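# Move bottle M9 from fridge bin to bench, close door

## Task

Find the bottle marked M9 among the four bottles in the refrigerator's bin, lift it out and set it upright on the bench. The other three must remain upright inside the refrigerator, and the refrigerator door must end up closed. If no bottle carries the M9 marking, leave all four in place, close the door, then press the CALL key on the operator panel until it latches down.

## Robot and tools

Robot: two arms, left_arm and right_arm, each on its own carriage on one floor track. left_rail carries left_arm and is always the +y carriage; right_rail carries right_arm. These names do not match image sides. Each arm base sits at x = 0, y = that carriage's position_m, z = 0.04 m, facing +x. left_arm's fingers are rigid. right_arm's fingers can fold: grip near the fingertip quarter of the pads for a normal squeeze, because grips deeper toward the palm may be loose or may suddenly release, and fingertips pushed into a surface fold easily.

Scene frame (used in results): fixed to the table. Table top is z = 0, +z up, +x the direction the arms face, +y to their left. The track runs along y at x = 0, and the table edge is at x = 0.17 m. Printed hand positions can be a few cm off.

execute_actions(actions, cameras): runs a list of actions in order. Each action can hold "rows", "steps", "until" and device commands. "rows" is up to 15 rows, one per 1/30 s control step. Every row is one flat list of 18 numbers, each in [-1, 1], covering both arms even if only one moves: left dx, dy, dz, rx, ry, rz, gripper position, force_limit, speed, then the same nine for the right arm. dx..rz are offsets, not poses: each is measured from that arm's Hand target as it stood when the action began, expressed in that Hand target's own axes, and every row counts from that same start. Scale: 1.0 = 0.6 m for dx/dy/dz and 180 degrees for rx/ry/rz, which form one rotation vector. Repeating an offset in a later action moves further. Send six zeros to keep an arm at its Hand target. Gripper position is absolute: +1 fully open (140 mm), pads meet near -0.8, -1 closes until blocked. force_limit and speed also run -1..+1 (start at +1); a faster close grips much harder. Resend the same three gripper numbers to leave a gripper unchanged, since 0 is a real command. "steps" is 1 to 450 (default 15), at least the number of rows; the arm keeps heading to the last row's target afterwards. Ramp offsets gradually (about 0.01 per row) for gentle motion.

Rails: {"left_rail": {"position_m": ...}} gives an absolute carriage position along y in metres (left_rail -0.8 to 1.5, right_rail -1.5 to 0.8); speed_m_s 0.01 to 1, acceleration_factor 0.1 to 1; {"stop": true} brakes. Then wait with {"steps": n, "until": {"left_rail": {"position_status": ["!=", "moving"]}}}. Keep carriages about 0.78 m apart. A drive carries the arm along; let it arrive before aiming the gripper at scene points. "until" only reads rail fields; {"all": {"status": "ended"}} and {"any": ...} are also allowed. Any out-of-range value or unknown name rejects the whole call.

move(target, speed, blend, stop_force, zero, blocking, cameras): straight-line paths for both grippers. target is one 18-number row, same layout and scale as above, offsets from each Hand target, or a list of up to 15 such rows, all counted from the same Hand targets. speed is m/s, 0.002 to 3.6 (default 0.25). blend in metres rounds corners of a list. stop_force (3 to 120 N) ends an arm's path on contact; omit it when moving away from something you press on, and do not trust it when the gripper rotates. blocking=false returns early; then call wait or stop before new rows or moves. The result adds a "move:" line (done, off_target, held, fault, etc.). Paths ignore obstacles and the other arm.

wait(seconds 0-10): lets time pass. stop(): brakes a running move. zoom_image(camera, region [x0,y0,x1,y1] pixels, max 504x504): closer look at one of cam_high, cam_low, cam_bench_left, cam_bench_mid, cam_bench_right, cam_left_wrist, cam_right_wrist (each 672x504). zero_wrist_force(arm): re-zeroes that arm's force sensor. finished_scene(scene=1): ends the scene permanently.

Results: end_effector_position (m) and quat_wxyz in the scene frame (point between closed pads; fingers along gripper +z, opening along its y). Hand target is what the next offsets count from. Joint positions per arm: rail m, then six joints in rad. Tool commands shows gripper commands. object_status: 0 moving, 1 blocked while opening, 2 blocked while closing (a grip), 3 reached position or pads met. position_measured counts: 3 open, ~200 at 20 mm, 230 pads touching. Wrist force/torque are in the gripper's axes. position_status: moving, done, contact_stop, time_out, stopped, stopped_with_arm, stopped_for_other_arm, stopped_for_other_carriage; position_answer taken or not_taken.

Avoid: dropping anything or placing it off the table (including the track or metal strip), which fails the task; hard impacts and slams; commanding past a firm contact, which can trigger a fault stop (torque limits: 130 N m big joints, 24.3 N m wrists; about 150 N net force); arm-to-arm contact or one gripper squeezing the other's fingers; paths near an arm's own base; long stretched or loaded holds that overheat motors. Orientation commands are clipped to 32 degrees from the current pose per step.

Each tool is called after ">>>" as name(argument=value, ...) on one line, values as JSON.

## Session

>>> execute_actions(actions=[])

Scene clock: 0.00 s.
left_arm: end_effector_position=(+0.3456, +1.3675, +0.5800) position_measured=3 object_status=3 end_effector_quat_wxyz=(+0.000, +0.000, +1.000, +0.000) | right_arm: end_effector_position=(+0.3456, -1.3090, +0.5800) position_measured=3 object_status=3 end_effector_quat_wxyz=(+0.000, +0.000, +1.000, +0.000)
Joint positions: left_arm=[1.34 -0.316 -1.725 0.971 -0.816 -1.571 -0.316] | right_arm=[-1.336 -0.316 -1.725 0.971 -0.816 -1.571 -0.316]
Joint velocities: within noise
Joint torques (N m): no reading
Wrist force (N): no reading
Wrist torque (N m): no reading
Wrist force, peak (N): no reading
Hand target: left_arm +0.3456, +1.3675, +0.5800; +0.000, +0.000, +1.000, +0.000 | right_arm +0.3456, -1.3090, +0.5800; +0.000, +0.000, +1.000, +0.000
Tool commands: left_gripper/position=+1.0 left_gripper/force_limit=+1.0 left_gripper/speed=+1.0 right_gripper/position=+1.0 right_gripper/force_limit=+1.0 right_gripper/speed=+1.0
left_rail: position_m=1.340 position_status=done
right_rail: position_m=-1.336 position_status=done

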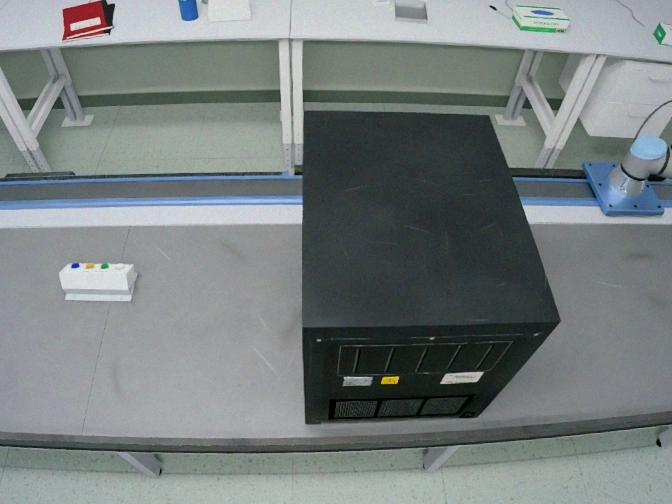

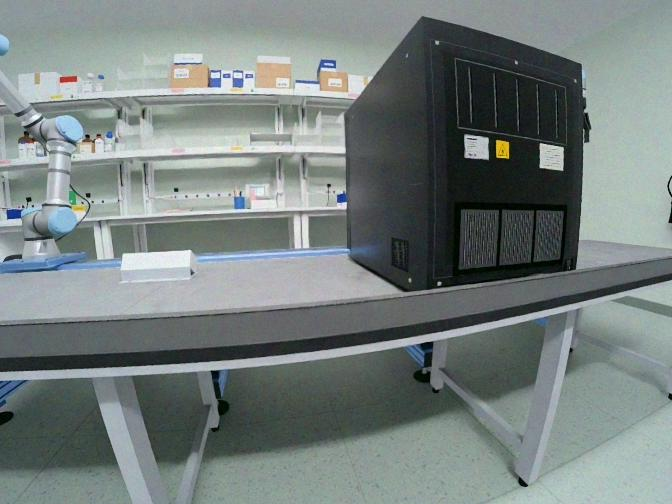

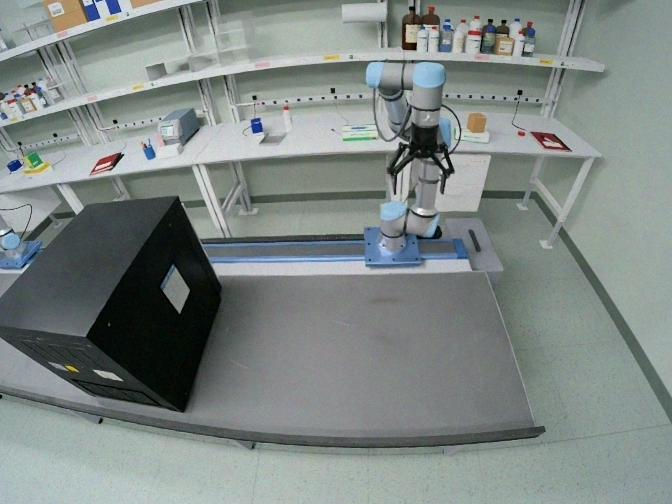

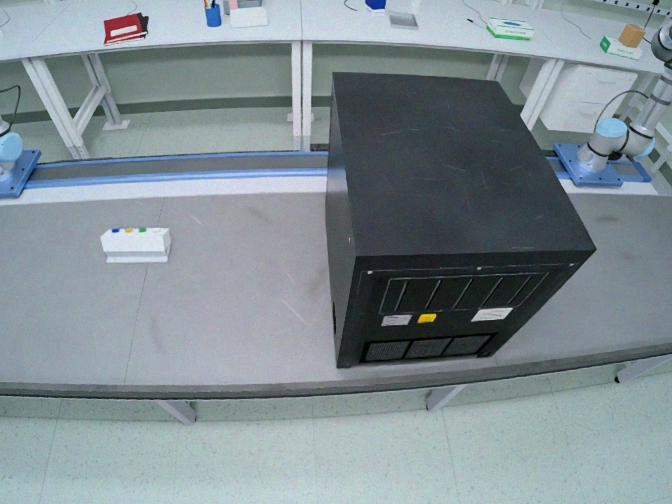

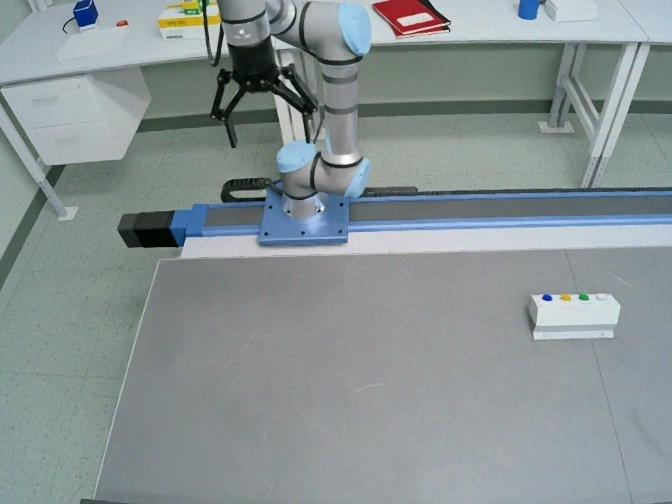

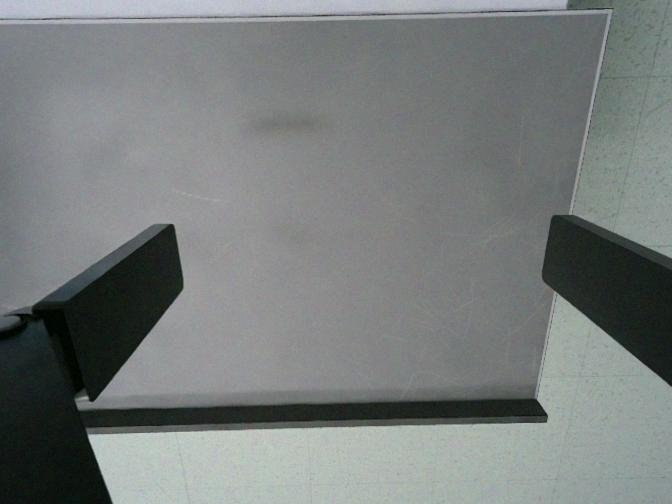

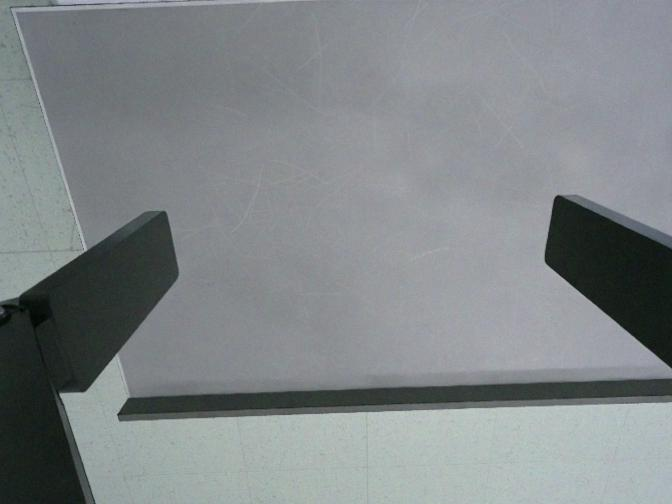

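>>> zoom_image(camera="cam_bench_left", region=[0, 180, 250, 420])

>>> zoom_image(camera="cam_bench_mid", region=[300, 60, 620, 380])

>>> zoom_image(camera="cam_bench_right", region=[500, 260, 650, 360])

>>> zoom_image(camera="cam_low", region=[340, 10, 600, 300])

Scaled by 2.016 from the camera's 672x504 image, which has a finer 960x720 frame.

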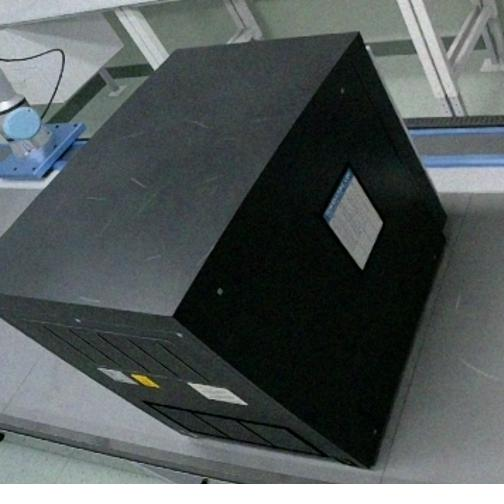

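Scaled by 1.575 from the camera's 672x504 image, which has a finer 960x720 frame.

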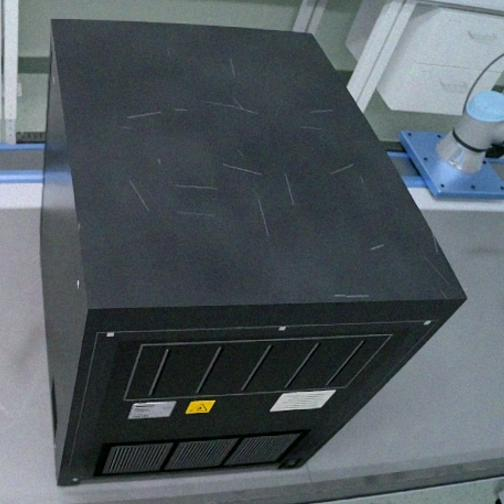

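Scaled by 3.360 from the camera's 672x504 image, which has a finer 960x720 frame.

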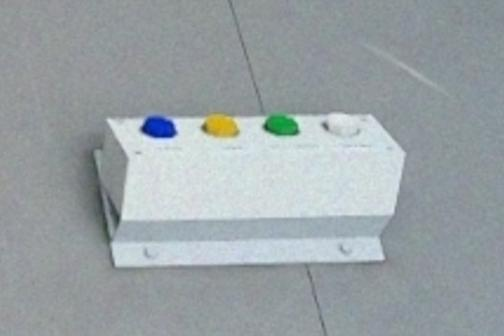

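Scaled by 1.738 from the camera's 672x504 image, which has a finer 960x720 frame.

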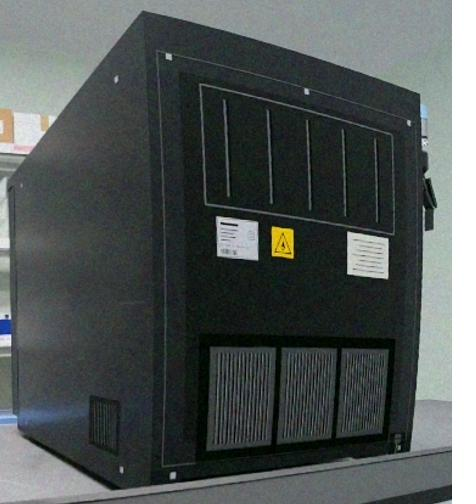

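>>> move(target=[-0.25,-0.33,0,0.504,0.291,-0.504,1,1,1,0,0,0,0,0,0,1,1,1], cameras=["cam_left_wrist","cam_bench_left"])

Scene clock: 50.40 s.
left_arm: end_effector_position=(+0.4607, +1.2121, +0.5793) position_measured=3 object_status=3 end_effector_quat_wxyz=(-0.332, -0.514, +0.598, -0.517) | right_arm: end_effector_position=(+0.3456, -1.3090, +0.5800) position_measured=3 object_status=3 end_effector_quat_wxyz=(+0.000, +0.000, +1.000, +0.000)
Joint positions: left_arm=[1.34 0.088 -1.707 1.677 -1.743 -2.889 -1.49] | right_arm=[-1.336 -0.316 -1.725 0.971 -0.816 -1.571 -0.316]
Joint torques (N m): left_arm=[7.8 -7.98 -33.6 -1.5 -0.76 1.82] | right_arm=[1.69 -13.11 -17.99 -2.78 -0.02 -0.06]
Wrist force (N): left_arm=[0.6 0.4 2.3] | right_arm=[0.1 0.0 -0.1]
Wrist torque (N m): left_arm=[0.21 -0.01 -0.22] | right_arm=[-0.01 -0.04 -0.01]
Wrist force, peak (N): left_arm=[6.6 -0.1 0.9] | right_arm=[-0.1 0.8 0.1]
Hand target: left_arm +0.4607, +1.2121, +0.5792; -0.332, -0.514, +0.598, -0.517 (not the last commanded pose) | right_arm +0.3456, -1.3090, +0.5800; +0.000, +0.000, +1.000, +0.000
Off the commanded pose: left_arm 0.055 m, 32 deg | right_arm 0.000 m, 0 deg.
left_rail: position_m=1.340 position_status=done
right_rail: position_m=-1.336 position_status=done
led back after a hold (left arm): the arm was led back toward your command in small steps, so it may still be short of it.
move: held (left_arm; a check stopped the path); limits=held
pose unreachable (left arm): on one or more control steps of this call, first in action 0 (counted from 0), this arm could not follow its commanded pose, so it was not sent that pose on those steps. It may still have moved: this result reports where it is.
cause: moving toward the commanded pose would bring two parts of the arm too close to each other (its gripper and another part of the arm, with joints 5 (wrist 1) to 7 (wrist 3) between them, 8 mm apart when it was first held).
Images, in order (width x height): cam_bench_left 672x504, cam_left_wrist 672x504.

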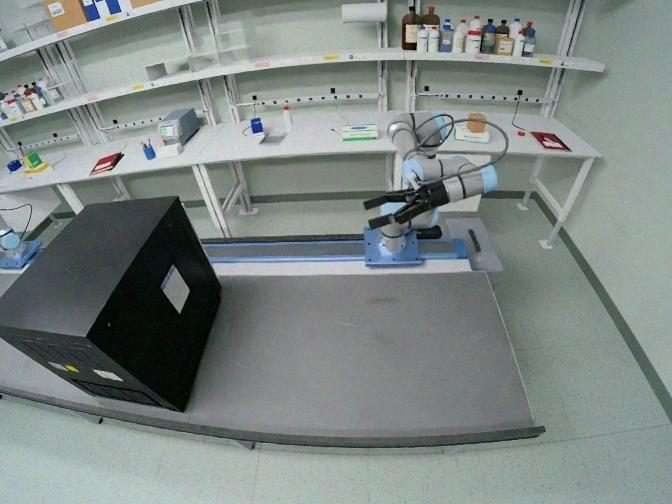

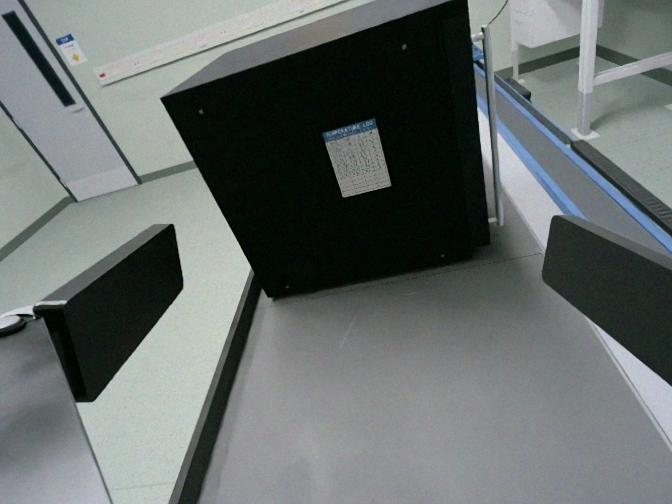

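>>> move(target=[-0.022,0.167,-0.274,-0.382,-0.245,0.380,1,1,1,0,0,0,0,0,0,1,1,1], speed=0.4)

Scene clock: 85.33 s.
left_arm: end_effector_position=(+0.3459, +1.3672, +0.5794) position_measured=3 object_status=3 end_effector_quat_wxyz=(+0.000, +0.000, +1.000, +0.000) | right_arm: end_effector_position=(+0.3456, -1.3090, +0.5800) position_measured=3 object_status=3 end_effector_quat_wxyz=(+0.000, +0.000, +1.000, +0.000)
Joint positions: left_arm=[1.34 -0.316 -1.726 0.973 -0.818 -1.571 -0.316] | right_arm=[-1.336 -0.316 -1.725 0.971 -0.816 -1.571 -0.316]
Joint torques (N m): left_arm=[-6.64 -24.81 -8.94 -4.35 1.68 -1.33] | right_arm=[2.54 -13.22 -18.77 -2.64 0.17 -0.31]
Wrist force (N): left_arm=[0.3 -0.3 0.0] | right_arm=[-0.2 0.3 0.1]
Wrist torque (N m): left_arm=[-0.06 -0.06 0.09] | right_arm=[0.05 0.03 0.00]
Wrist force, peak (N): left_arm=[0.2 0.5 2.7] | right_arm=[-0.3 0.4 -0.4]
Hand target: left_arm +0.3458, +1.3672, +0.5794; +0.000, +0.000, +1.000, +0.000 | right_arm +0.3456, -1.3090, +0.5800; +0.000, +0.000, +1.000, +0.000
Off the commanded pose: left_arm 0.000 m, 0 deg | right_arm 0.000 m, 0 deg.
left_rail: position_m=1.340 position_status=done
right_rail: position_m=-1.336 position_status=done
move: done

>>> move(target=[0,-0.945,0.1,0.2597,-0.4498,0.2597,1,1,1,0,0,0,0,0,0,1,1,1], speed=0.4, cameras=["cam_left_wrist","cam_bench_left"])

Scene clock: 107.83 s.
left_arm: end_effector_position=(+0.3453, +0.8002, +0.5194) position_measured=3 object_status=3 end_effector_quat_wxyz=(+0.612, +0.354, +0.612, -0.354) | right_arm: end_effector_position=(+0.3456, -1.3090, +0.5800) position_measured=3 object_status=3 end_effector_quat_wxyz=(+0.000, +0.000, +1.000, +0.000)
Joint positions: left_arm=[1.34 -1.373 -1.643 2.199 -3.698 -1.246 0] | right_arm=[-1.336 -0.316 -1.725 0.971 -0.816 -1.571 -0.316]
Joint torques (N m): left_arm=[7.6 -6.49 -29.31 -3.67 -1.45 1.65] | right_arm=[1.52 -13.83 -17.35 -2.41 0.19 -0.41]
Wrist force (N): left_arm=[-3.6 1.3 2.6] | right_arm=[-0.1 0.0 -0.2]
Wrist torque (N m): left_arm=[0.49 0.06 0.08] | right_arm=[0.01 0.01 0.00]
Wrist force, peak (N): left_arm=[-3.8 1.6 2.9] | right_arm=[-0.4 0.5 -0.2]
Hand target: left_arm +0.3453, +0.8002, +0.5194; +0.612, +0.354, +0.612, -0.354 | right_arm +0.3456, -1.3090, +0.5800; +0.000, +0.000, +1.000, +0.000
Off the commanded pose: left_arm 0.000 m, 0 deg | right_arm 0.000 m, 0 deg.
left_rail: position_m=1.340 position_status=done
right_rail: position_m=-1.336 position_status=done
move: done
Images, in order (width x height): cam_bench_left 672x504, cam_left_wrist 672x504.

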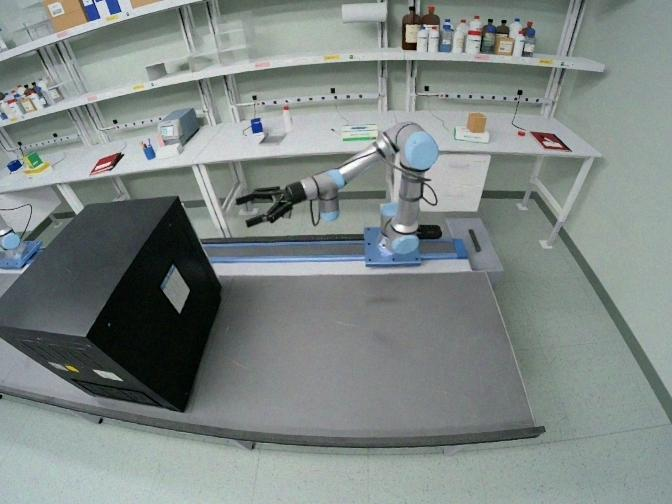

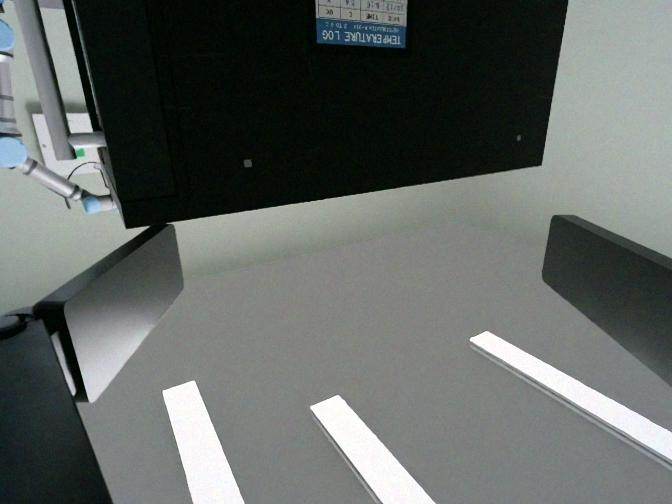

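>>> move(target=[0.2,-0.312,-0.276,0,0,0.999,1,1,1,0,0,0,0,0,0,1,1,1], speed=0.5, cameras=["cam_left_wrist","cam_bench_left"])

Scene clock: 121.77 s.
left_arm: end_effector_position=(+0.1005, +0.8503, +0.3993) position_measured=3 object_status=3 end_effector_quat_wxyz=(+0.355, +0.613, -0.353, +0.611) | right_arm: end_effector_position=(+0.3456, -1.3090, +0.5800) position_measured=3 object_status=3 end_effector_quat_wxyz=(+0.000, +0.000, +1.000, +0.000)
Joint positions: left_arm=[1.34 -2.442 -1.652 2.634 -4.119 -0.178 3.134] | right_arm=[-1.336 -0.316 -1.725 0.971 -0.816 -1.571 -0.316]
Joint torques (N m): left_arm=[6.55 2.28 -20.95 -1.83 -1.63 1.89] | right_arm=[1.45 -14.17 -16.66 -2.42 0.47 -0.78]
Wrist force (N): left_arm=[0.2 1.0 3.1] | right_arm=[-0.2 0.3 -0.1]
Wrist torque (N m): left_arm=[0.27 0.00 -0.15] | right_arm=[0.05 0.03 -0.01]
Wrist force, peak (N): left_arm=[-4.5 1.7 2.8] | right_arm=[0.1 0.7 0.0]
Hand target: left_arm +0.1005, +0.8503, +0.3993; +0.355, +0.612, -0.353, +0.612 | right_arm +0.3456, -1.3090, +0.5800; +0.000, +0.000, +1.000, +0.000
Off the commanded pose: left_arm 0.000 m, 0 deg | right_arm 0.000 m, 0 deg.
left_rail: position_m=1.340 position_status=done
right_rail: position_m=-1.336 position_status=done
move: done
Images, in order (width x height): cam_bench_left 672x504, cam_left_wrist 672x504.

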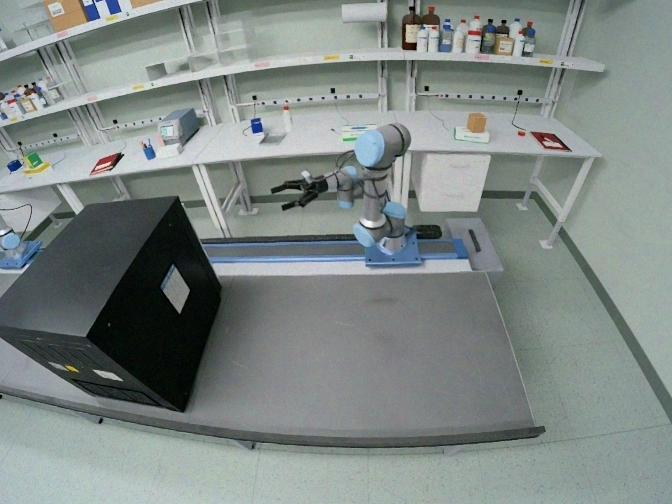

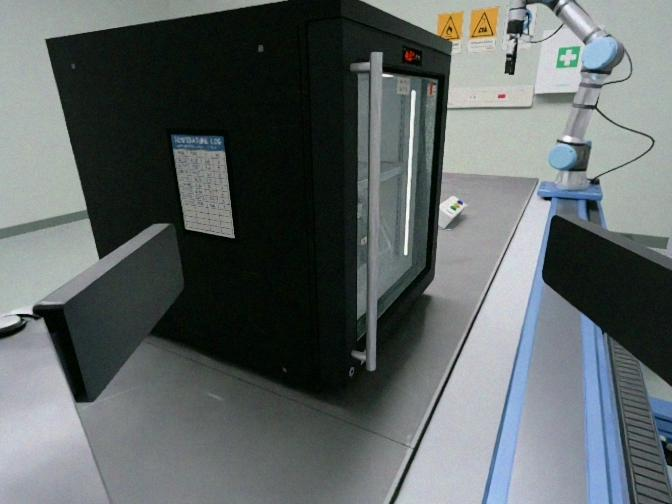

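>>> zoom_image(camera="cam_left_wrist", region=[290, 20, 480, 390])

Scaled by 1.362 from the camera's 672x504 image, which has a finer 960x720 frame.

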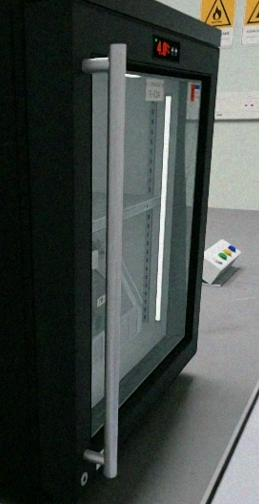

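>>> execute_actions(actions=[{"left_rail":{"position_m":1.15,"speed_m_s":0.4,"acceleration_factor":0.4},"steps":200,"until":{"left_rail":{"position_status":["!=","moving"]}}}])

>>> move(target=[-0.132,0.02,0.229,0.1667,0,0,1,1,1,0,0,0,0,0,0,1,1,1], cameras=["cam_left_wrist","cam_bench_left"])

Scene clock: 183.73 s.
left_arm: end_effector_position=(+0.1005, +0.6600, +0.3993) position_measured=3 object_status=3 end_effector_quat_wxyz=(+0.355, +0.612, -0.353, +0.612) | right_arm: end_effector_position=(+0.3456, -1.3090, +0.5800) position_measured=3 object_status=3 end_effector_quat_wxyz=(+0.000, +0.000, +1.000, +0.000)
Joint positions: left_arm=[1.15 -2.442 -1.648 2.633 -4.13 -0.178 3.142] | right_arm=[-1.336 -0.316 -1.725 0.971 -0.816 -1.571 -0.316]
Joint torques (N m): left_arm=[4.79 -1.04 -16.77 -1.69 0.32 1.64] | right_arm=[1.07 -14.76 -17.4 -2.73 0.3 -1.24]
Wrist force (N): left_arm=[0.2 0.6 3.2] | right_arm=[0.1 0.4 -0.1]
Wrist torque (N m): left_arm=[0.19 0.01 -0.15] | right_arm=[0.09 -0.04 -0.01]
Wrist force, peak (N): left_arm=[-0.1 1.3 4.0] | right_arm=[-0.5 0.3 0.1]
Hand target: left_arm +0.1005, +0.6600, +0.3993; +0.355, +0.612, -0.353, +0.612 | right_arm +0.3456, -1.3090, +0.5800; +0.000, +0.000, +1.000, +0.000
Tool commands: left_gripper/position=+1.0 left_gripper/force_limit=+1.0 left_gripper/speed=+1.0 right_gripper/position=+1.0 right_gripper/force_limit=+1.0 right_gripper/speed=+1.0
Off the commanded pose: left_arm 0.000 m, 0 deg | right_arm 0.000 m, 0 deg.
left_rail: position_m=1.150 speed_m_s=0.40 position_status=done
right_rail: position_m=-1.336 position_status=done

Scene clock: 185.43 s.
left_arm: end_effector_position=(+0.1585, +0.5348, +0.3202) position_measured=3 object_status=3 end_effector_quat_wxyz=(+0.184, +0.683, -0.183, +0.683) | right_arm: end_effector_position=(+0.3456, -1.3090, +0.5800) position_measured=3 object_status=3 end_effector_quat_wxyz=(+0.000, +0.000, +1.000, +0.000)
Joint positions: left_arm=[1.15 -2.093 -0.984 2.007 -4.029 -0.002 3.003] | right_arm=[-1.336 -0.316 -1.725 0.971 -0.816 -1.571 -0.316]
Joint torques (N m): left_arm=[7.69 -21.91 -20.72 1.18 1.83 -1.47] | right_arm=[1.18 -15.33 -16.37 -2.65 0.35 -1.22]
Wrist force (N): left_arm=[0.1 0.8 3.2] | right_arm=[0.0 0.3 0.0]
Wrist torque (N m): left_arm=[0.24 0.01 0.01] | right_arm=[0.06 -0.01 -0.01]
Wrist force, peak (N): left_arm=[-0.6 1.8 4.2] | right_arm=[-0.4 0.4 0.0]
Hand target: left_arm +0.1585, +0.5348, +0.3202; +0.184, +0.683, -0.183, +0.682 | right_arm +0.3456, -1.3090, +0.5800; +0.000, +0.000, +1.000, +0.000
Off the commanded pose: left_arm 0.000 m, 0 deg | right_arm 0.000 m, 0 deg.
left_rail: position_m=1.150 speed_m_s=0.40 position_status=done
right_rail: position_m=-1.336 position_status=done
move: done
Images, in order (width x height): cam_bench_left 672x504, cam_left_wrist 672x504.

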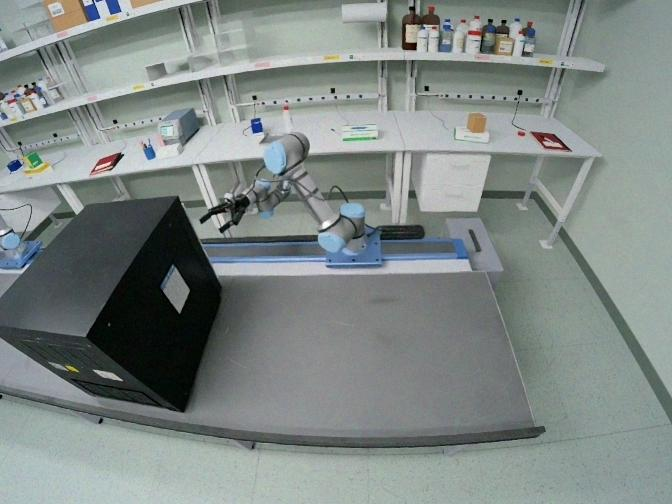

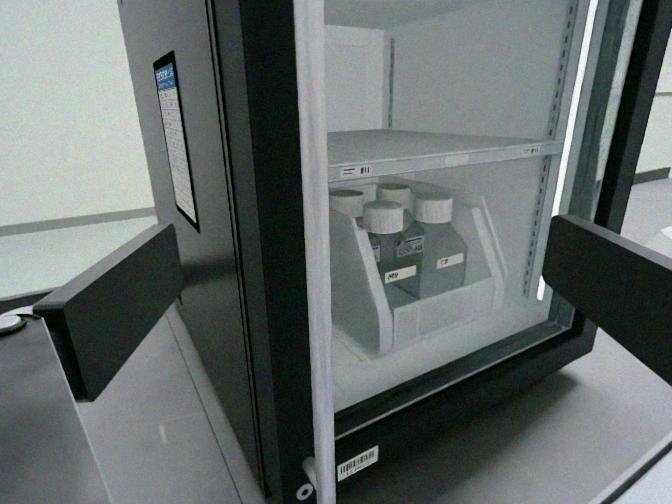

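>>> zoom_image(camera="cam_left_wrist", region=[320, 160, 520, 360])

Scaled by 2.520 from the camera's 672x504 image, which has a finer 960x720 frame.

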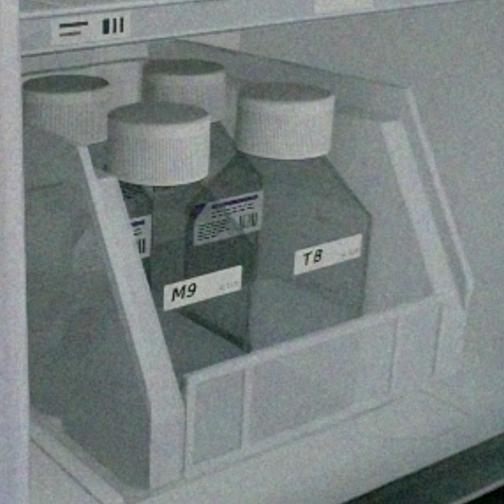

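>>> move(target=[0,-0.018,0.117,0,0,0,1,1,1,0,0,0,0,0,0,1,1,1], speed=0.06, stop_force=12, cameras=["cam_left_wrist"])

Scene clock: 208.63 s.
left_arm: end_effector_position=(+0.2247, +0.5090, +0.3201) position_measured=3 object_status=3 end_effector_quat_wxyz=(+0.184, +0.683, -0.183, +0.682) | right_arm: end_effector_position=(+0.3456, -1.3090, +0.5800) position_measured=3 object_status=3 end_effector_quat_wxyz=(+0.000, +0.000, +1.000, +0.000)
Joint positions: left_arm=[1.15 -1.94 -0.943 1.923 -4.116 -0.156 3.133] | right_arm=[-1.336 -0.316 -1.725 0.971 -0.816 -1.571 -0.316]
Joint torques (N m): left_arm=[7.5 -25.76 -20.52 -1.82 -1.54 1.69] | right_arm=[2.21 -14.79 -15.84 -2.7 0.39 -1.44]
Wrist force (N): left_arm=[0.1 0.8 3.4] | right_arm=[-0.1 0.0 -0.1]
Wrist torque (N m): left_arm=[0.23 0.02 -0.14] | right_arm=[0.00 0.01 0.00]
Wrist force, peak (N): left_arm=[0.2 0.5 3.8] | right_arm=[-0.7 0.6 -0.1]
Hand target: left_arm +0.2247, +0.5090, +0.3201; +0.184, +0.683, -0.183, +0.682 | right_arm +0.3456, -1.3090, +0.5800; +0.000, +0.000, +1.000, +0.000
Off the commanded pose: left_arm 0.000 m, 0 deg | right_arm 0.000 m, 0 deg.
left_rail: position_m=1.150 speed_m_s=0.40 position_status=done
right_rail: position_m=-1.336 position_status=done
move: done
Images, in order (width x height): cam_left_wrist 672x504.

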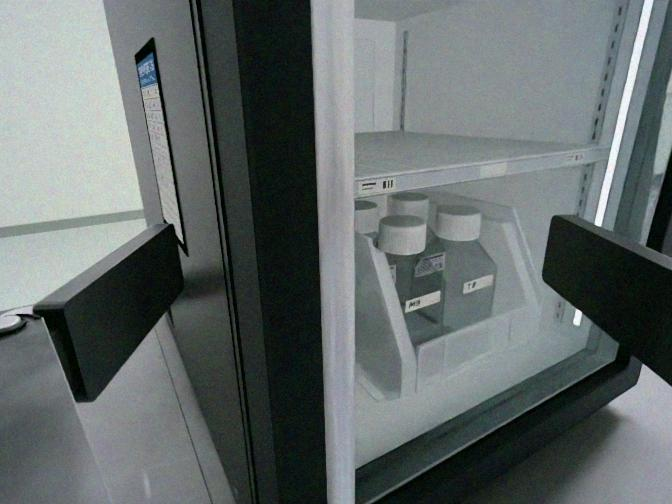

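>>> move(target=[0,-0.014,0.035,0,0,0,1,1,1,0,0,0,0,0,0,1,1,1], speed=0.04, stop_force=12, cameras=["cam_left_wrist"])

Scene clock: 220.87 s.
left_arm: end_effector_position=(+0.2470, +0.5057, +0.3201) position_measured=3 object_status=3 end_effector_quat_wxyz=(+0.184, +0.683, -0.183, +0.682) | right_arm: end_effector_position=(+0.3456, -1.3090, +0.5800) position_measured=3 object_status=3 end_effector_quat_wxyz=(+0.000, +0.000, +1.000, +0.000)
Joint positions: left_arm=[1.15 -1.892 -0.94 1.918 -4.115 -0.203 3.135] | right_arm=[-1.336 -0.316 -1.725 0.971 -0.816 -1.571 -0.316]
Joint torques (N m): left_arm=[7.2 -26.69 -20.81 1.1 -1.61 1.65] | right_arm=[1.94 -14.8 -16.1 -2.58 0.38 -1.58]
Wrist force (N): left_arm=[0.3 0.6 3.1] | right_arm=[-0.1 0.2 -0.2]
Wrist torque (N m): left_arm=[0.19 -0.03 -0.15] | right_arm=[0.04 0.01 -0.01]
Wrist force, peak (N): left_arm=[0.1 0.8 3.6] | right_arm=[0.2 0.7 0.1]
Hand target: left_arm +0.2470, +0.5057, +0.3201; +0.184, +0.683, -0.183, +0.682 | right_arm +0.3456, -1.3090, +0.5800; +0.000, +0.000, +1.000, +0.000
Off the commanded pose: left_arm 0.000 m, 0 deg | right_arm 0.000 m, 0 deg.
left_rail: position_m=1.150 speed_m_s=0.40 position_status=done
right_rail: position_m=-1.336 position_status=done
move: done
Images, in order (width x height): cam_left_wrist 672x504.

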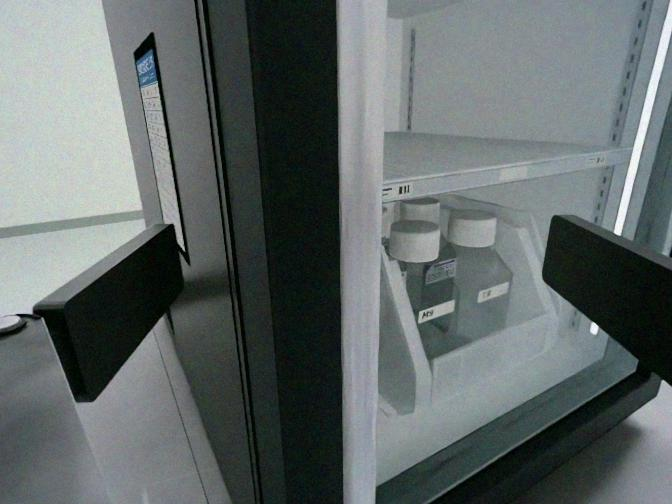

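>>> execute_actions(actions=[{"rows":[[0,0,0,0,0,0,-1,0,-1,0,0,0,0,0,0,1,1,1]],"steps":180}], cameras=["cam_left_wrist"])

Scene clock: 231.87 s.
left_arm: end_effector_position=(+0.2544, +0.5213, +0.3201) position_measured=159 object_status=2 end_effector_quat_wxyz=(+0.166, +0.688, -0.164, +0.687) | right_arm: end_effector_position=(+0.3456, -1.3090, +0.5800) position_measured=3 object_status=3 end_effector_quat_wxyz=(+0.000, +0.000, +1.000, +0.000)
Joint positions: left_arm=[1.15 -1.894 -0.941 1.919 -4.116 -0.147 3.135] | right_arm=[-1.336 -0.316 -1.725 0.971 -0.816 -1.571 -0.316]
Joint torques (N m): left_arm=[-16.33 -46.63 -11.18 1.02 -11.79 1.67] | right_arm=[1.6 -15.62 -15.99 -2.52 0.56 -1.78]
Wrist force (N): left_arm=[-0.5 -25.9 -13.1] | right_arm=[-0.3 0.2 -0.2]
Wrist torque (N m): left_arm=[2.67 -0.13 -0.11] | right_arm=[0.03 0.05 -0.01]
Wrist force, peak (N): left_arm=[2.7 -33.0 -36.7] | right_arm=[-0.3 0.4 -0.5]
Hand target: left_arm +0.2470, +0.5057, +0.3201; +0.184, +0.683, -0.183, +0.682 | right_arm +0.3456, -1.3090, +0.5800; +0.000, +0.000, +1.000, +0.000
Off the commanded pose: left_arm 0.017 m, 3 deg | right_arm 0.000 m, 0 deg.
left_rail: position_m=1.150 speed_m_s=0.40 position_status=done
right_rail: position_m=-1.336 position_status=done
Images, in order (width x height): cam_left_wrist 672x504.

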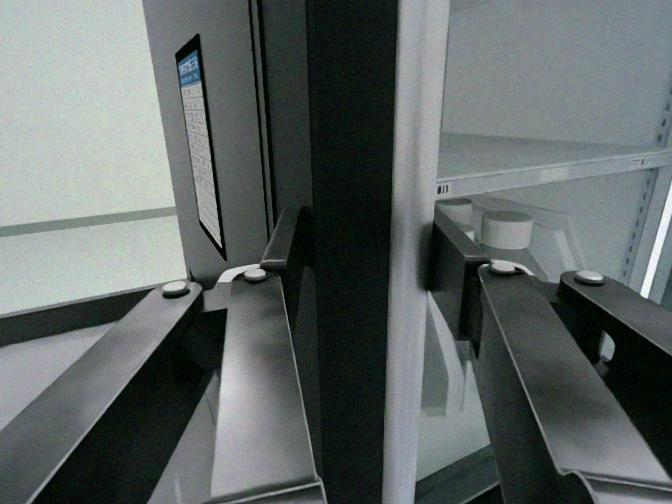

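>>> execute_actions(actions=[{"rows":[[0,0,0,0,0,0,1,0,0,0,0,0,0,0,0,1,1,1]],"steps":45}])

>>> move(target=[[0,0.069,-0.089,0.1667,0,0,1,0,0,0,0,0,0,0,0,1,1,1],[0,0.019,-0.003,0.1667,0,0,1,0,0,0,0,0,0,0,0,1,1,1]], speed=[0.1,0.05], cameras=["cam_left_wrist"])

Scene clock: 246.37 s.
left_arm: end_effector_position=(+0.2470, +0.5057, +0.3201) position_measured=3 object_status=3 end_effector_quat_wxyz=(+0.184, +0.683, -0.183, +0.682) | right_arm: end_effector_position=(+0.3456, -1.3090, +0.5800) position_measured=3 object_status=3 end_effector_quat_wxyz=(+0.000, +0.000, +1.000, +0.000)
Joint positions: left_arm=[1.15 -1.892 -0.94 1.918 -4.115 -0.203 3.135] | right_arm=[-1.336 -0.316 -1.725 0.971 -0.816 -1.571 -0.316]
Joint torques (N m): left_arm=[7.08 -26.65 -20.51 1.01 -1.5 -1.21] | right_arm=[2.61 -16.22 -14.89 -2.55 0.81 -1.73]
Wrist force (N): left_arm=[-0.6 0.7 3.5] | right_arm=[0.0 0.0 -0.1]
Wrist torque (N m): left_arm=[0.21 0.17 -0.14] | right_arm=[0.00 -0.01 0.00]
Wrist force, peak (N): left_arm=[-0.4 -31.3 -2.7] | right_arm=[-0.3 0.5 -0.5]
Hand target: left_arm +0.2470, +0.5057, +0.3201; +0.184, +0.683, -0.183, +0.682 | right_arm +0.3456, -1.3090, +0.5800; +0.000, +0.000, +1.000, +0.000
Off the commanded pose: left_arm 0.000 m, 0 deg | right_arm 0.000 m, 0 deg.
left_rail: position_m=1.150 speed_m_s=0.40 position_status=done
right_rail: position_m=-1.336 position_status=done

Scene clock: 250.83 s.
left_arm: end_effector_position=(+0.2397, +0.4968, +0.3201) position_measured=3 object_status=3 end_effector_quat_wxyz=(+0.001, +0.708, +0.000, +0.706) | right_arm: end_effector_position=(+0.3456, -1.3090, +0.5800) position_measured=3 object_status=3 end_effector_quat_wxyz=(+0.000, +0.000, +1.000, +0.000)
Joint positions: left_arm=[1.15 -1.884 -0.661 1.327 -3.815 0.312 3.146] | right_arm=[-1.336 -0.316 -1.725 0.971 -0.816 -1.571 -0.316]
Joint torques (N m): left_arm=[6.58 -63.77 -7.89 -0.64 -1.69 1.72] | right_arm=[0.93 -16.96 -13.81 -2.44 0.99 -1.78]
Wrist force (N): left_arm=[-0.5 0.8 3.8] | right_arm=[0.1 0.0 -0.1]
Wrist torque (N m): left_arm=[0.24 0.13 -0.16] | right_arm=[0.01 -0.03 0.00]
Wrist force, peak (N): left_arm=[-0.5 0.8 4.4] | right_arm=[0.2 0.7 -0.2]
Hand target: left_arm +0.2398, +0.4968, +0.3201; +0.001, +0.708, +0.000, +0.706 | right_arm +0.3456, -1.3090, +0.5800; +0.000, +0.000, +1.000, +0.000
Off the commanded pose: left_arm 0.000 m, 0 deg | right_arm 0.000 m, 0 deg.
left_rail: position_m=1.150 speed_m_s=0.40 position_status=done
right_rail: position_m=-1.336 position_status=done
move: done
Images, in order (width x height): cam_left_wrist 672x504.

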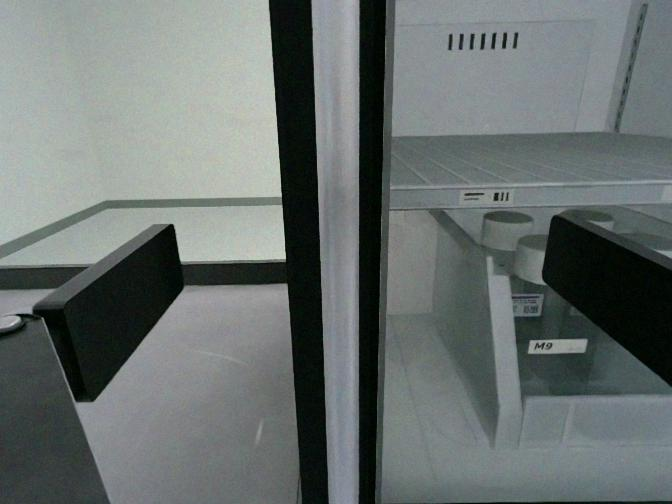

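>>> move(target=[0,-0.014,0,0,0,0,1,0,0,0,0,0,0,0,0,1,1,1], speed=0.05)

>>> execute_actions(actions=[{"rows":[[0,0,0,0,0,0,-1,0,-1,0,0,0,0,0,0,1,1,1]],"steps":200}], cameras=["cam_left_wrist"])

Scene clock: 258.13 s.
left_arm: end_effector_position=(+0.2398, +0.5051, +0.3201) position_measured=3 object_status=3 end_effector_quat_wxyz=(+0.001, +0.708, +0.000, +0.706) | right_arm: end_effector_position=(+0.3456, -1.3090, +0.5800) position_measured=3 object_status=3 end_effector_quat_wxyz=(+0.000, +0.000, +1.000, +0.000)
Joint positions: left_arm=[1.15 -1.888 -0.677 1.361 -3.832 0.316 3.146] | right_arm=[-1.336 -0.316 -1.725 0.971 -0.816 -1.571 -0.316]
Joint torques (N m): left_arm=[-7.72 -62.44 -7.85 -0.64 1.55 -0.54] | right_arm=[2.01 -16.18 -14.24 -2.44 1.02 -1.72]
Wrist force (N): left_arm=[-0.3 0.7 3.7] | right_arm=[0.2 0.0 -0.2]
Wrist torque (N m): left_arm=[0.20 0.09 -0.17] | right_arm=[0.00 -0.04 -0.01]
Wrist force, peak (N): left_arm=[-0.7 0.8 4.0] | right_arm=[0.4 0.6 0.1]
Hand target: left_arm +0.2398, +0.5052, +0.3201; +0.001, +0.708, +0.000, +0.706 | right_arm +0.3456, -1.3090, +0.5800; +0.000, +0.000, +1.000, +0.000
Off the commanded pose: left_arm 0.000 m, 0 deg | right_arm 0.000 m, 0 deg.
left_rail: position_m=1.150 speed_m_s=0.40 position_status=done
right_rail: position_m=-1.336 position_status=done
move: done

Scene clock: 265.00 s.
left_arm: end_effector_position=(+0.2398, +0.5052, +0.3201) position_measured=210 object_status=2 end_effector_quat_wxyz=(+0.001, +0.708, +0.000, +0.706) | right_arm: end_effector_position=(+0.3456, -1.3090, +0.5800) position_measured=3 object_status=3 end_effector_quat_wxyz=(+0.000, +0.000, +1.000, +0.000)
Joint positions: left_arm=[1.15 -1.888 -0.677 1.361 -3.832 0.316 3.146] | right_arm=[-1.336 -0.316 -1.725 0.971 -0.816 -1.571 -0.316]
Joint torques (N m): left_arm=[-2.97 -41.78 -24.63 4.06 -8.86 -0.74] | right_arm=[2.83 -15.66 -14.7 -2.31 0.94 -1.81]
Wrist force (N): left_arm=[0.7 -21.0 -5.3] | right_arm=[-0.2 0.3 -0.1]
Wrist torque (N m): left_arm=[0.44 0.07 -0.10] | right_arm=[0.06 0.03 0.00]
Wrist force, peak (N): left_arm=[0.8 -21.0 -5.9] | right_arm=[-0.4 0.5 -0.3]
Hand target: left_arm +0.2398, +0.5052, +0.3201; +0.001, +0.708, +0.000, +0.706 | right_arm +0.3456, -1.3090, +0.5800; +0.000, +0.000, +1.000, +0.000
Off the commanded pose: left_arm 0.000 m, 0 deg | right_arm 0.000 m, 0 deg.
left_rail: position_m=1.150 speed_m_s=0.40 position_status=done
right_rail: position_m=-1.336 position_status=done
Images, in order (width x height): cam_left_wrist 672x504.

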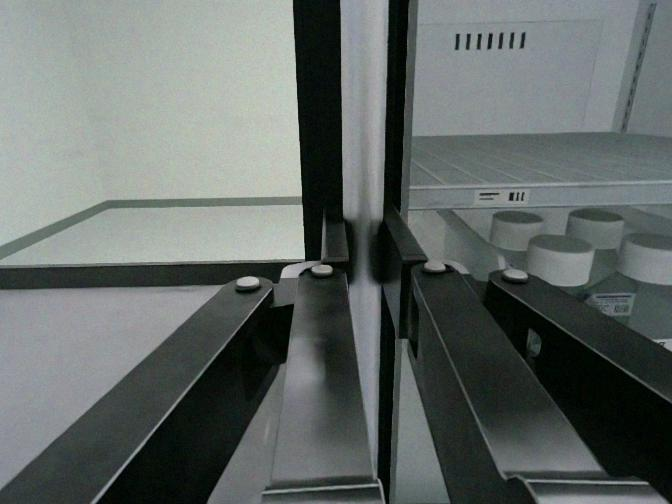

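>>> move(target=[0,0.015,-0.078,0,0,0,-1,0,-1,0,0,0,0,0,0,1,1,1], speed=0.06, stop_force=70, cameras=["cam_left_wrist"])

Scene clock: 276.70 s.
left_arm: end_effector_position=(+0.1930, +0.4969, +0.3202) position_measured=210 object_status=2 end_effector_quat_wxyz=(+0.000, +0.708, +0.001, +0.706) | right_arm: end_effector_position=(+0.3456, -1.3090, +0.5800) position_measured=3 object_status=3 end_effector_quat_wxyz=(+0.000, +0.000, +1.000, +0.000)
Joint positions: left_arm=[1.15 -1.952 -0.647 1.298 -3.798 0.382 3.145] | right_arm=[-1.336 -0.316 -1.725 0.971 -0.816 -1.571 -0.316]
Joint torques (N m): left_arm=[-12.11 -35.73 -29.82 6.21 -11.92 -1.03] | right_arm=[2.86 -17.4 -15.06 -2.44 1.13 -1.76]
Wrist force (N): left_arm=[-1.7 -38.7 -2.9] | right_arm=[-0.3 0.1 -0.2]
Wrist torque (N m): left_arm=[0.81 0.07 0.02] | right_arm=[0.01 0.06 0.00]
Wrist force, peak (N): left_arm=[-1.6 -38.8 -2.9] | right_arm=[-0.1 0.6 -0.3]
Hand target: left_arm +0.1930, +0.4963, +0.3202; +0.001, +0.708, +0.000, +0.706 | right_arm +0.3456, -1.3090, +0.5800; +0.000, +0.000, +1.000, +0.000
Off the commanded pose: left_arm 0.001 m, 0 deg | right_arm 0.000 m, 0 deg.
left_rail: position_m=1.150 speed_m_s=0.40 position_status=done
right_rail: position_m=-1.336 position_status=done
move: done
Images, in order (width x height): cam_left_wrist 672x504.

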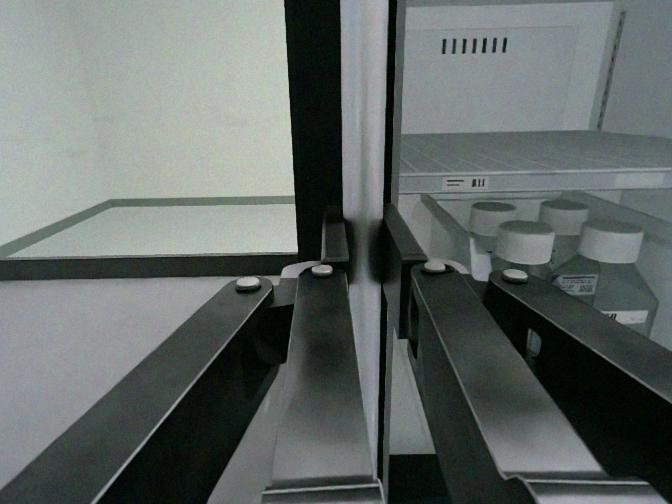

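>>> move(target=[[0,0.019,-0.103,0,0,0,-1,0,-1,0,0,0,0,0,0,1,1,1],[0,0.060,-0.202,0.04,0,0,-1,0,-1,0,0,0,0,0,0,1,1,1]], speed=0.08, stop_force=60, blend=0.02, cameras=["cam_left_wrist"])

Scene clock: 292.40 s.
left_arm: end_effector_position=(+0.1508, +0.4882, +0.3203) position_measured=210 object_status=2 end_effector_quat_wxyz=(+0.001, +0.708, +0.000, +0.706) | right_arm: end_effector_position=(+0.3456, -1.3090, +0.5800) position_measured=3 object_status=3 end_effector_quat_wxyz=(+0.000, +0.000, +1.000, +0.000)
Joint positions: left_arm=[1.15 -2.006 -0.614 1.23 -3.761 0.433 3.144] | right_arm=[-1.336 -0.316 -1.725 0.971 -0.816 -1.571 -0.316]
Joint torques (N m): left_arm=[4.52 -72.55 -6.09 -1.89 11.14 1.04] | right_arm=[2.45 -16.33 -13.02 -2.49 1.19 -1.83]
Wrist force (N): left_arm=[-9.8 35.6 16.5] | right_arm=[0.0 0.1 0.0]
Wrist torque (N m): left_arm=[-0.17 0.16 0.02] | right_arm=[0.00 0.00 -0.01]
Wrist force, peak (N): left_arm=[-9.3 34.8 22.7] | right_arm=[-0.5 0.4 -0.4]
Hand target: left_arm +0.1508, +0.4882, +0.3203; +0.001, +0.708, +0.000, +0.706 (not the last commanded pose) | right_arm +0.3456, -1.3090, +0.5800; +0.000, +0.000, +1.000, +0.000
Off the commanded pose: left_arm 0.084 m, 7 deg | right_arm 0.000 m, 0 deg.
left_rail: position_m=1.150 speed_m_s=0.40 position_status=done
right_rail: position_m=-1.336 position_status=done
move: contact (left_arm); path passed 0 of 2 targets
Images, in order (width x height): cam_left_wrist 672x504.

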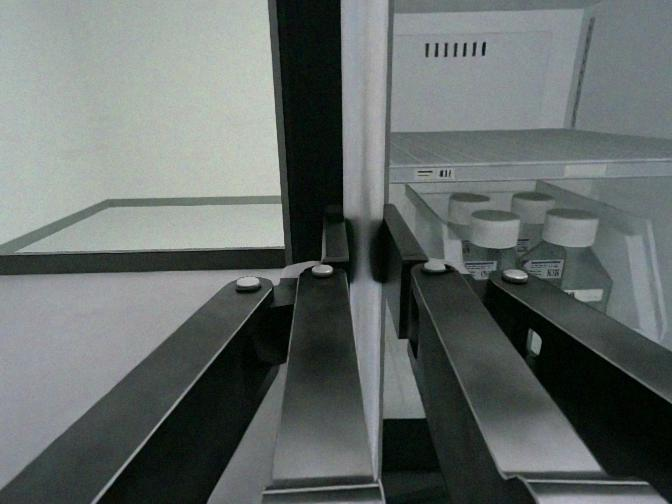

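>>> move(target=[[0,0.034,-0.074,0.022,0,0,-1,0,-1,0,0,0,0,0,0,1,1,1],[0,0.072,-0.145,0.044,0,0,-1,0,-1,0,0,0,0,0,0,1,1,1],[0,0.117,-0.212,0.072,0,0,-1,0,-1,0,0,0,0,0,0,1,1,1],[0,0.170,-0.273,0.1,0,0,-1,0,-1,0,0,0,0,0,0,1,1,1]], speed=0.08, stop_force=75, blend=0.01, cameras=["cam_left_wrist"])

Scene clock: 311.80 s.
left_arm: end_effector_position=(-0.0127, +0.3877, +0.3208) position_measured=210 object_status=2 end_effector_quat_wxyz=(-0.035, +0.658, +0.022, +0.752) | right_arm: end_effector_position=(+0.3456, -1.3090, +0.5800) position_measured=3 object_status=3 end_effector_quat_wxyz=(+0.000, +0.000, +1.000, +0.000)
Joint positions: left_arm=[1.15 -2.115 0.008 0.035 -2.959 0.636 2.974] | right_arm=[-1.336 -0.316 -1.725 0.971 -0.816 -1.571 -0.316]
Joint torques (N m): left_arm=[30.32 -59.68 -29.28 8.1 -11.27 -0.63] | right_arm=[2.11 -17.96 -12.52 -2.25 1.25 -1.66]
Wrist force (N): left_arm=[-15.3 -38.8 -27.1] | right_arm=[-0.1 0.4 -0.1]
Wrist torque (N m): left_arm=[0.81 0.20 -0.63] | right_arm=[0.08 0.01 -0.01]
Wrist force, peak (N): left_arm=[-15.3 -39.1 -27.0] | right_arm=[-0.5 0.3 -0.2]
Hand target: left_arm -0.0132, +0.3865, +0.3208; -0.109, +0.699, +0.110, +0.698 | right_arm +0.3456, -1.3090, +0.5800; +0.000, +0.000, +1.000, +0.000
Off the commanded pose: left_arm 0.001 m, 15 deg | right_arm 0.000 m, 0 deg.
left_rail: position_m=1.150 speed_m_s=0.40 position_status=done
right_rail: position_m=-1.336 position_status=done
elbow stopped short (left arm): the move would have taken joint 4 (elbow) straighter than the controller allows.
move: off_target (left_arm)
Images, in order (width x height): cam_left_wrist 672x504.

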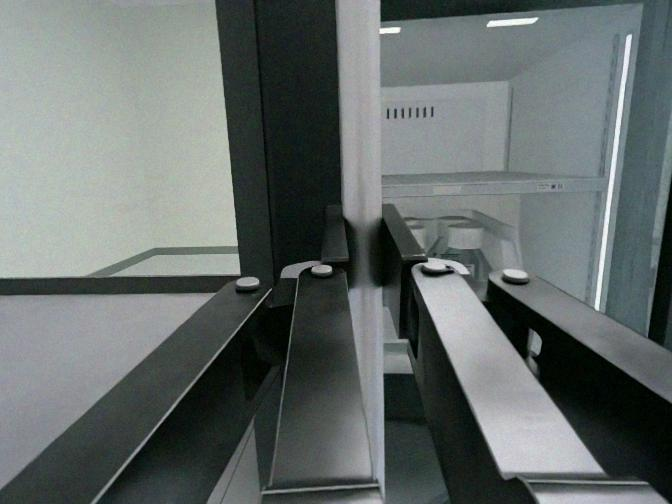

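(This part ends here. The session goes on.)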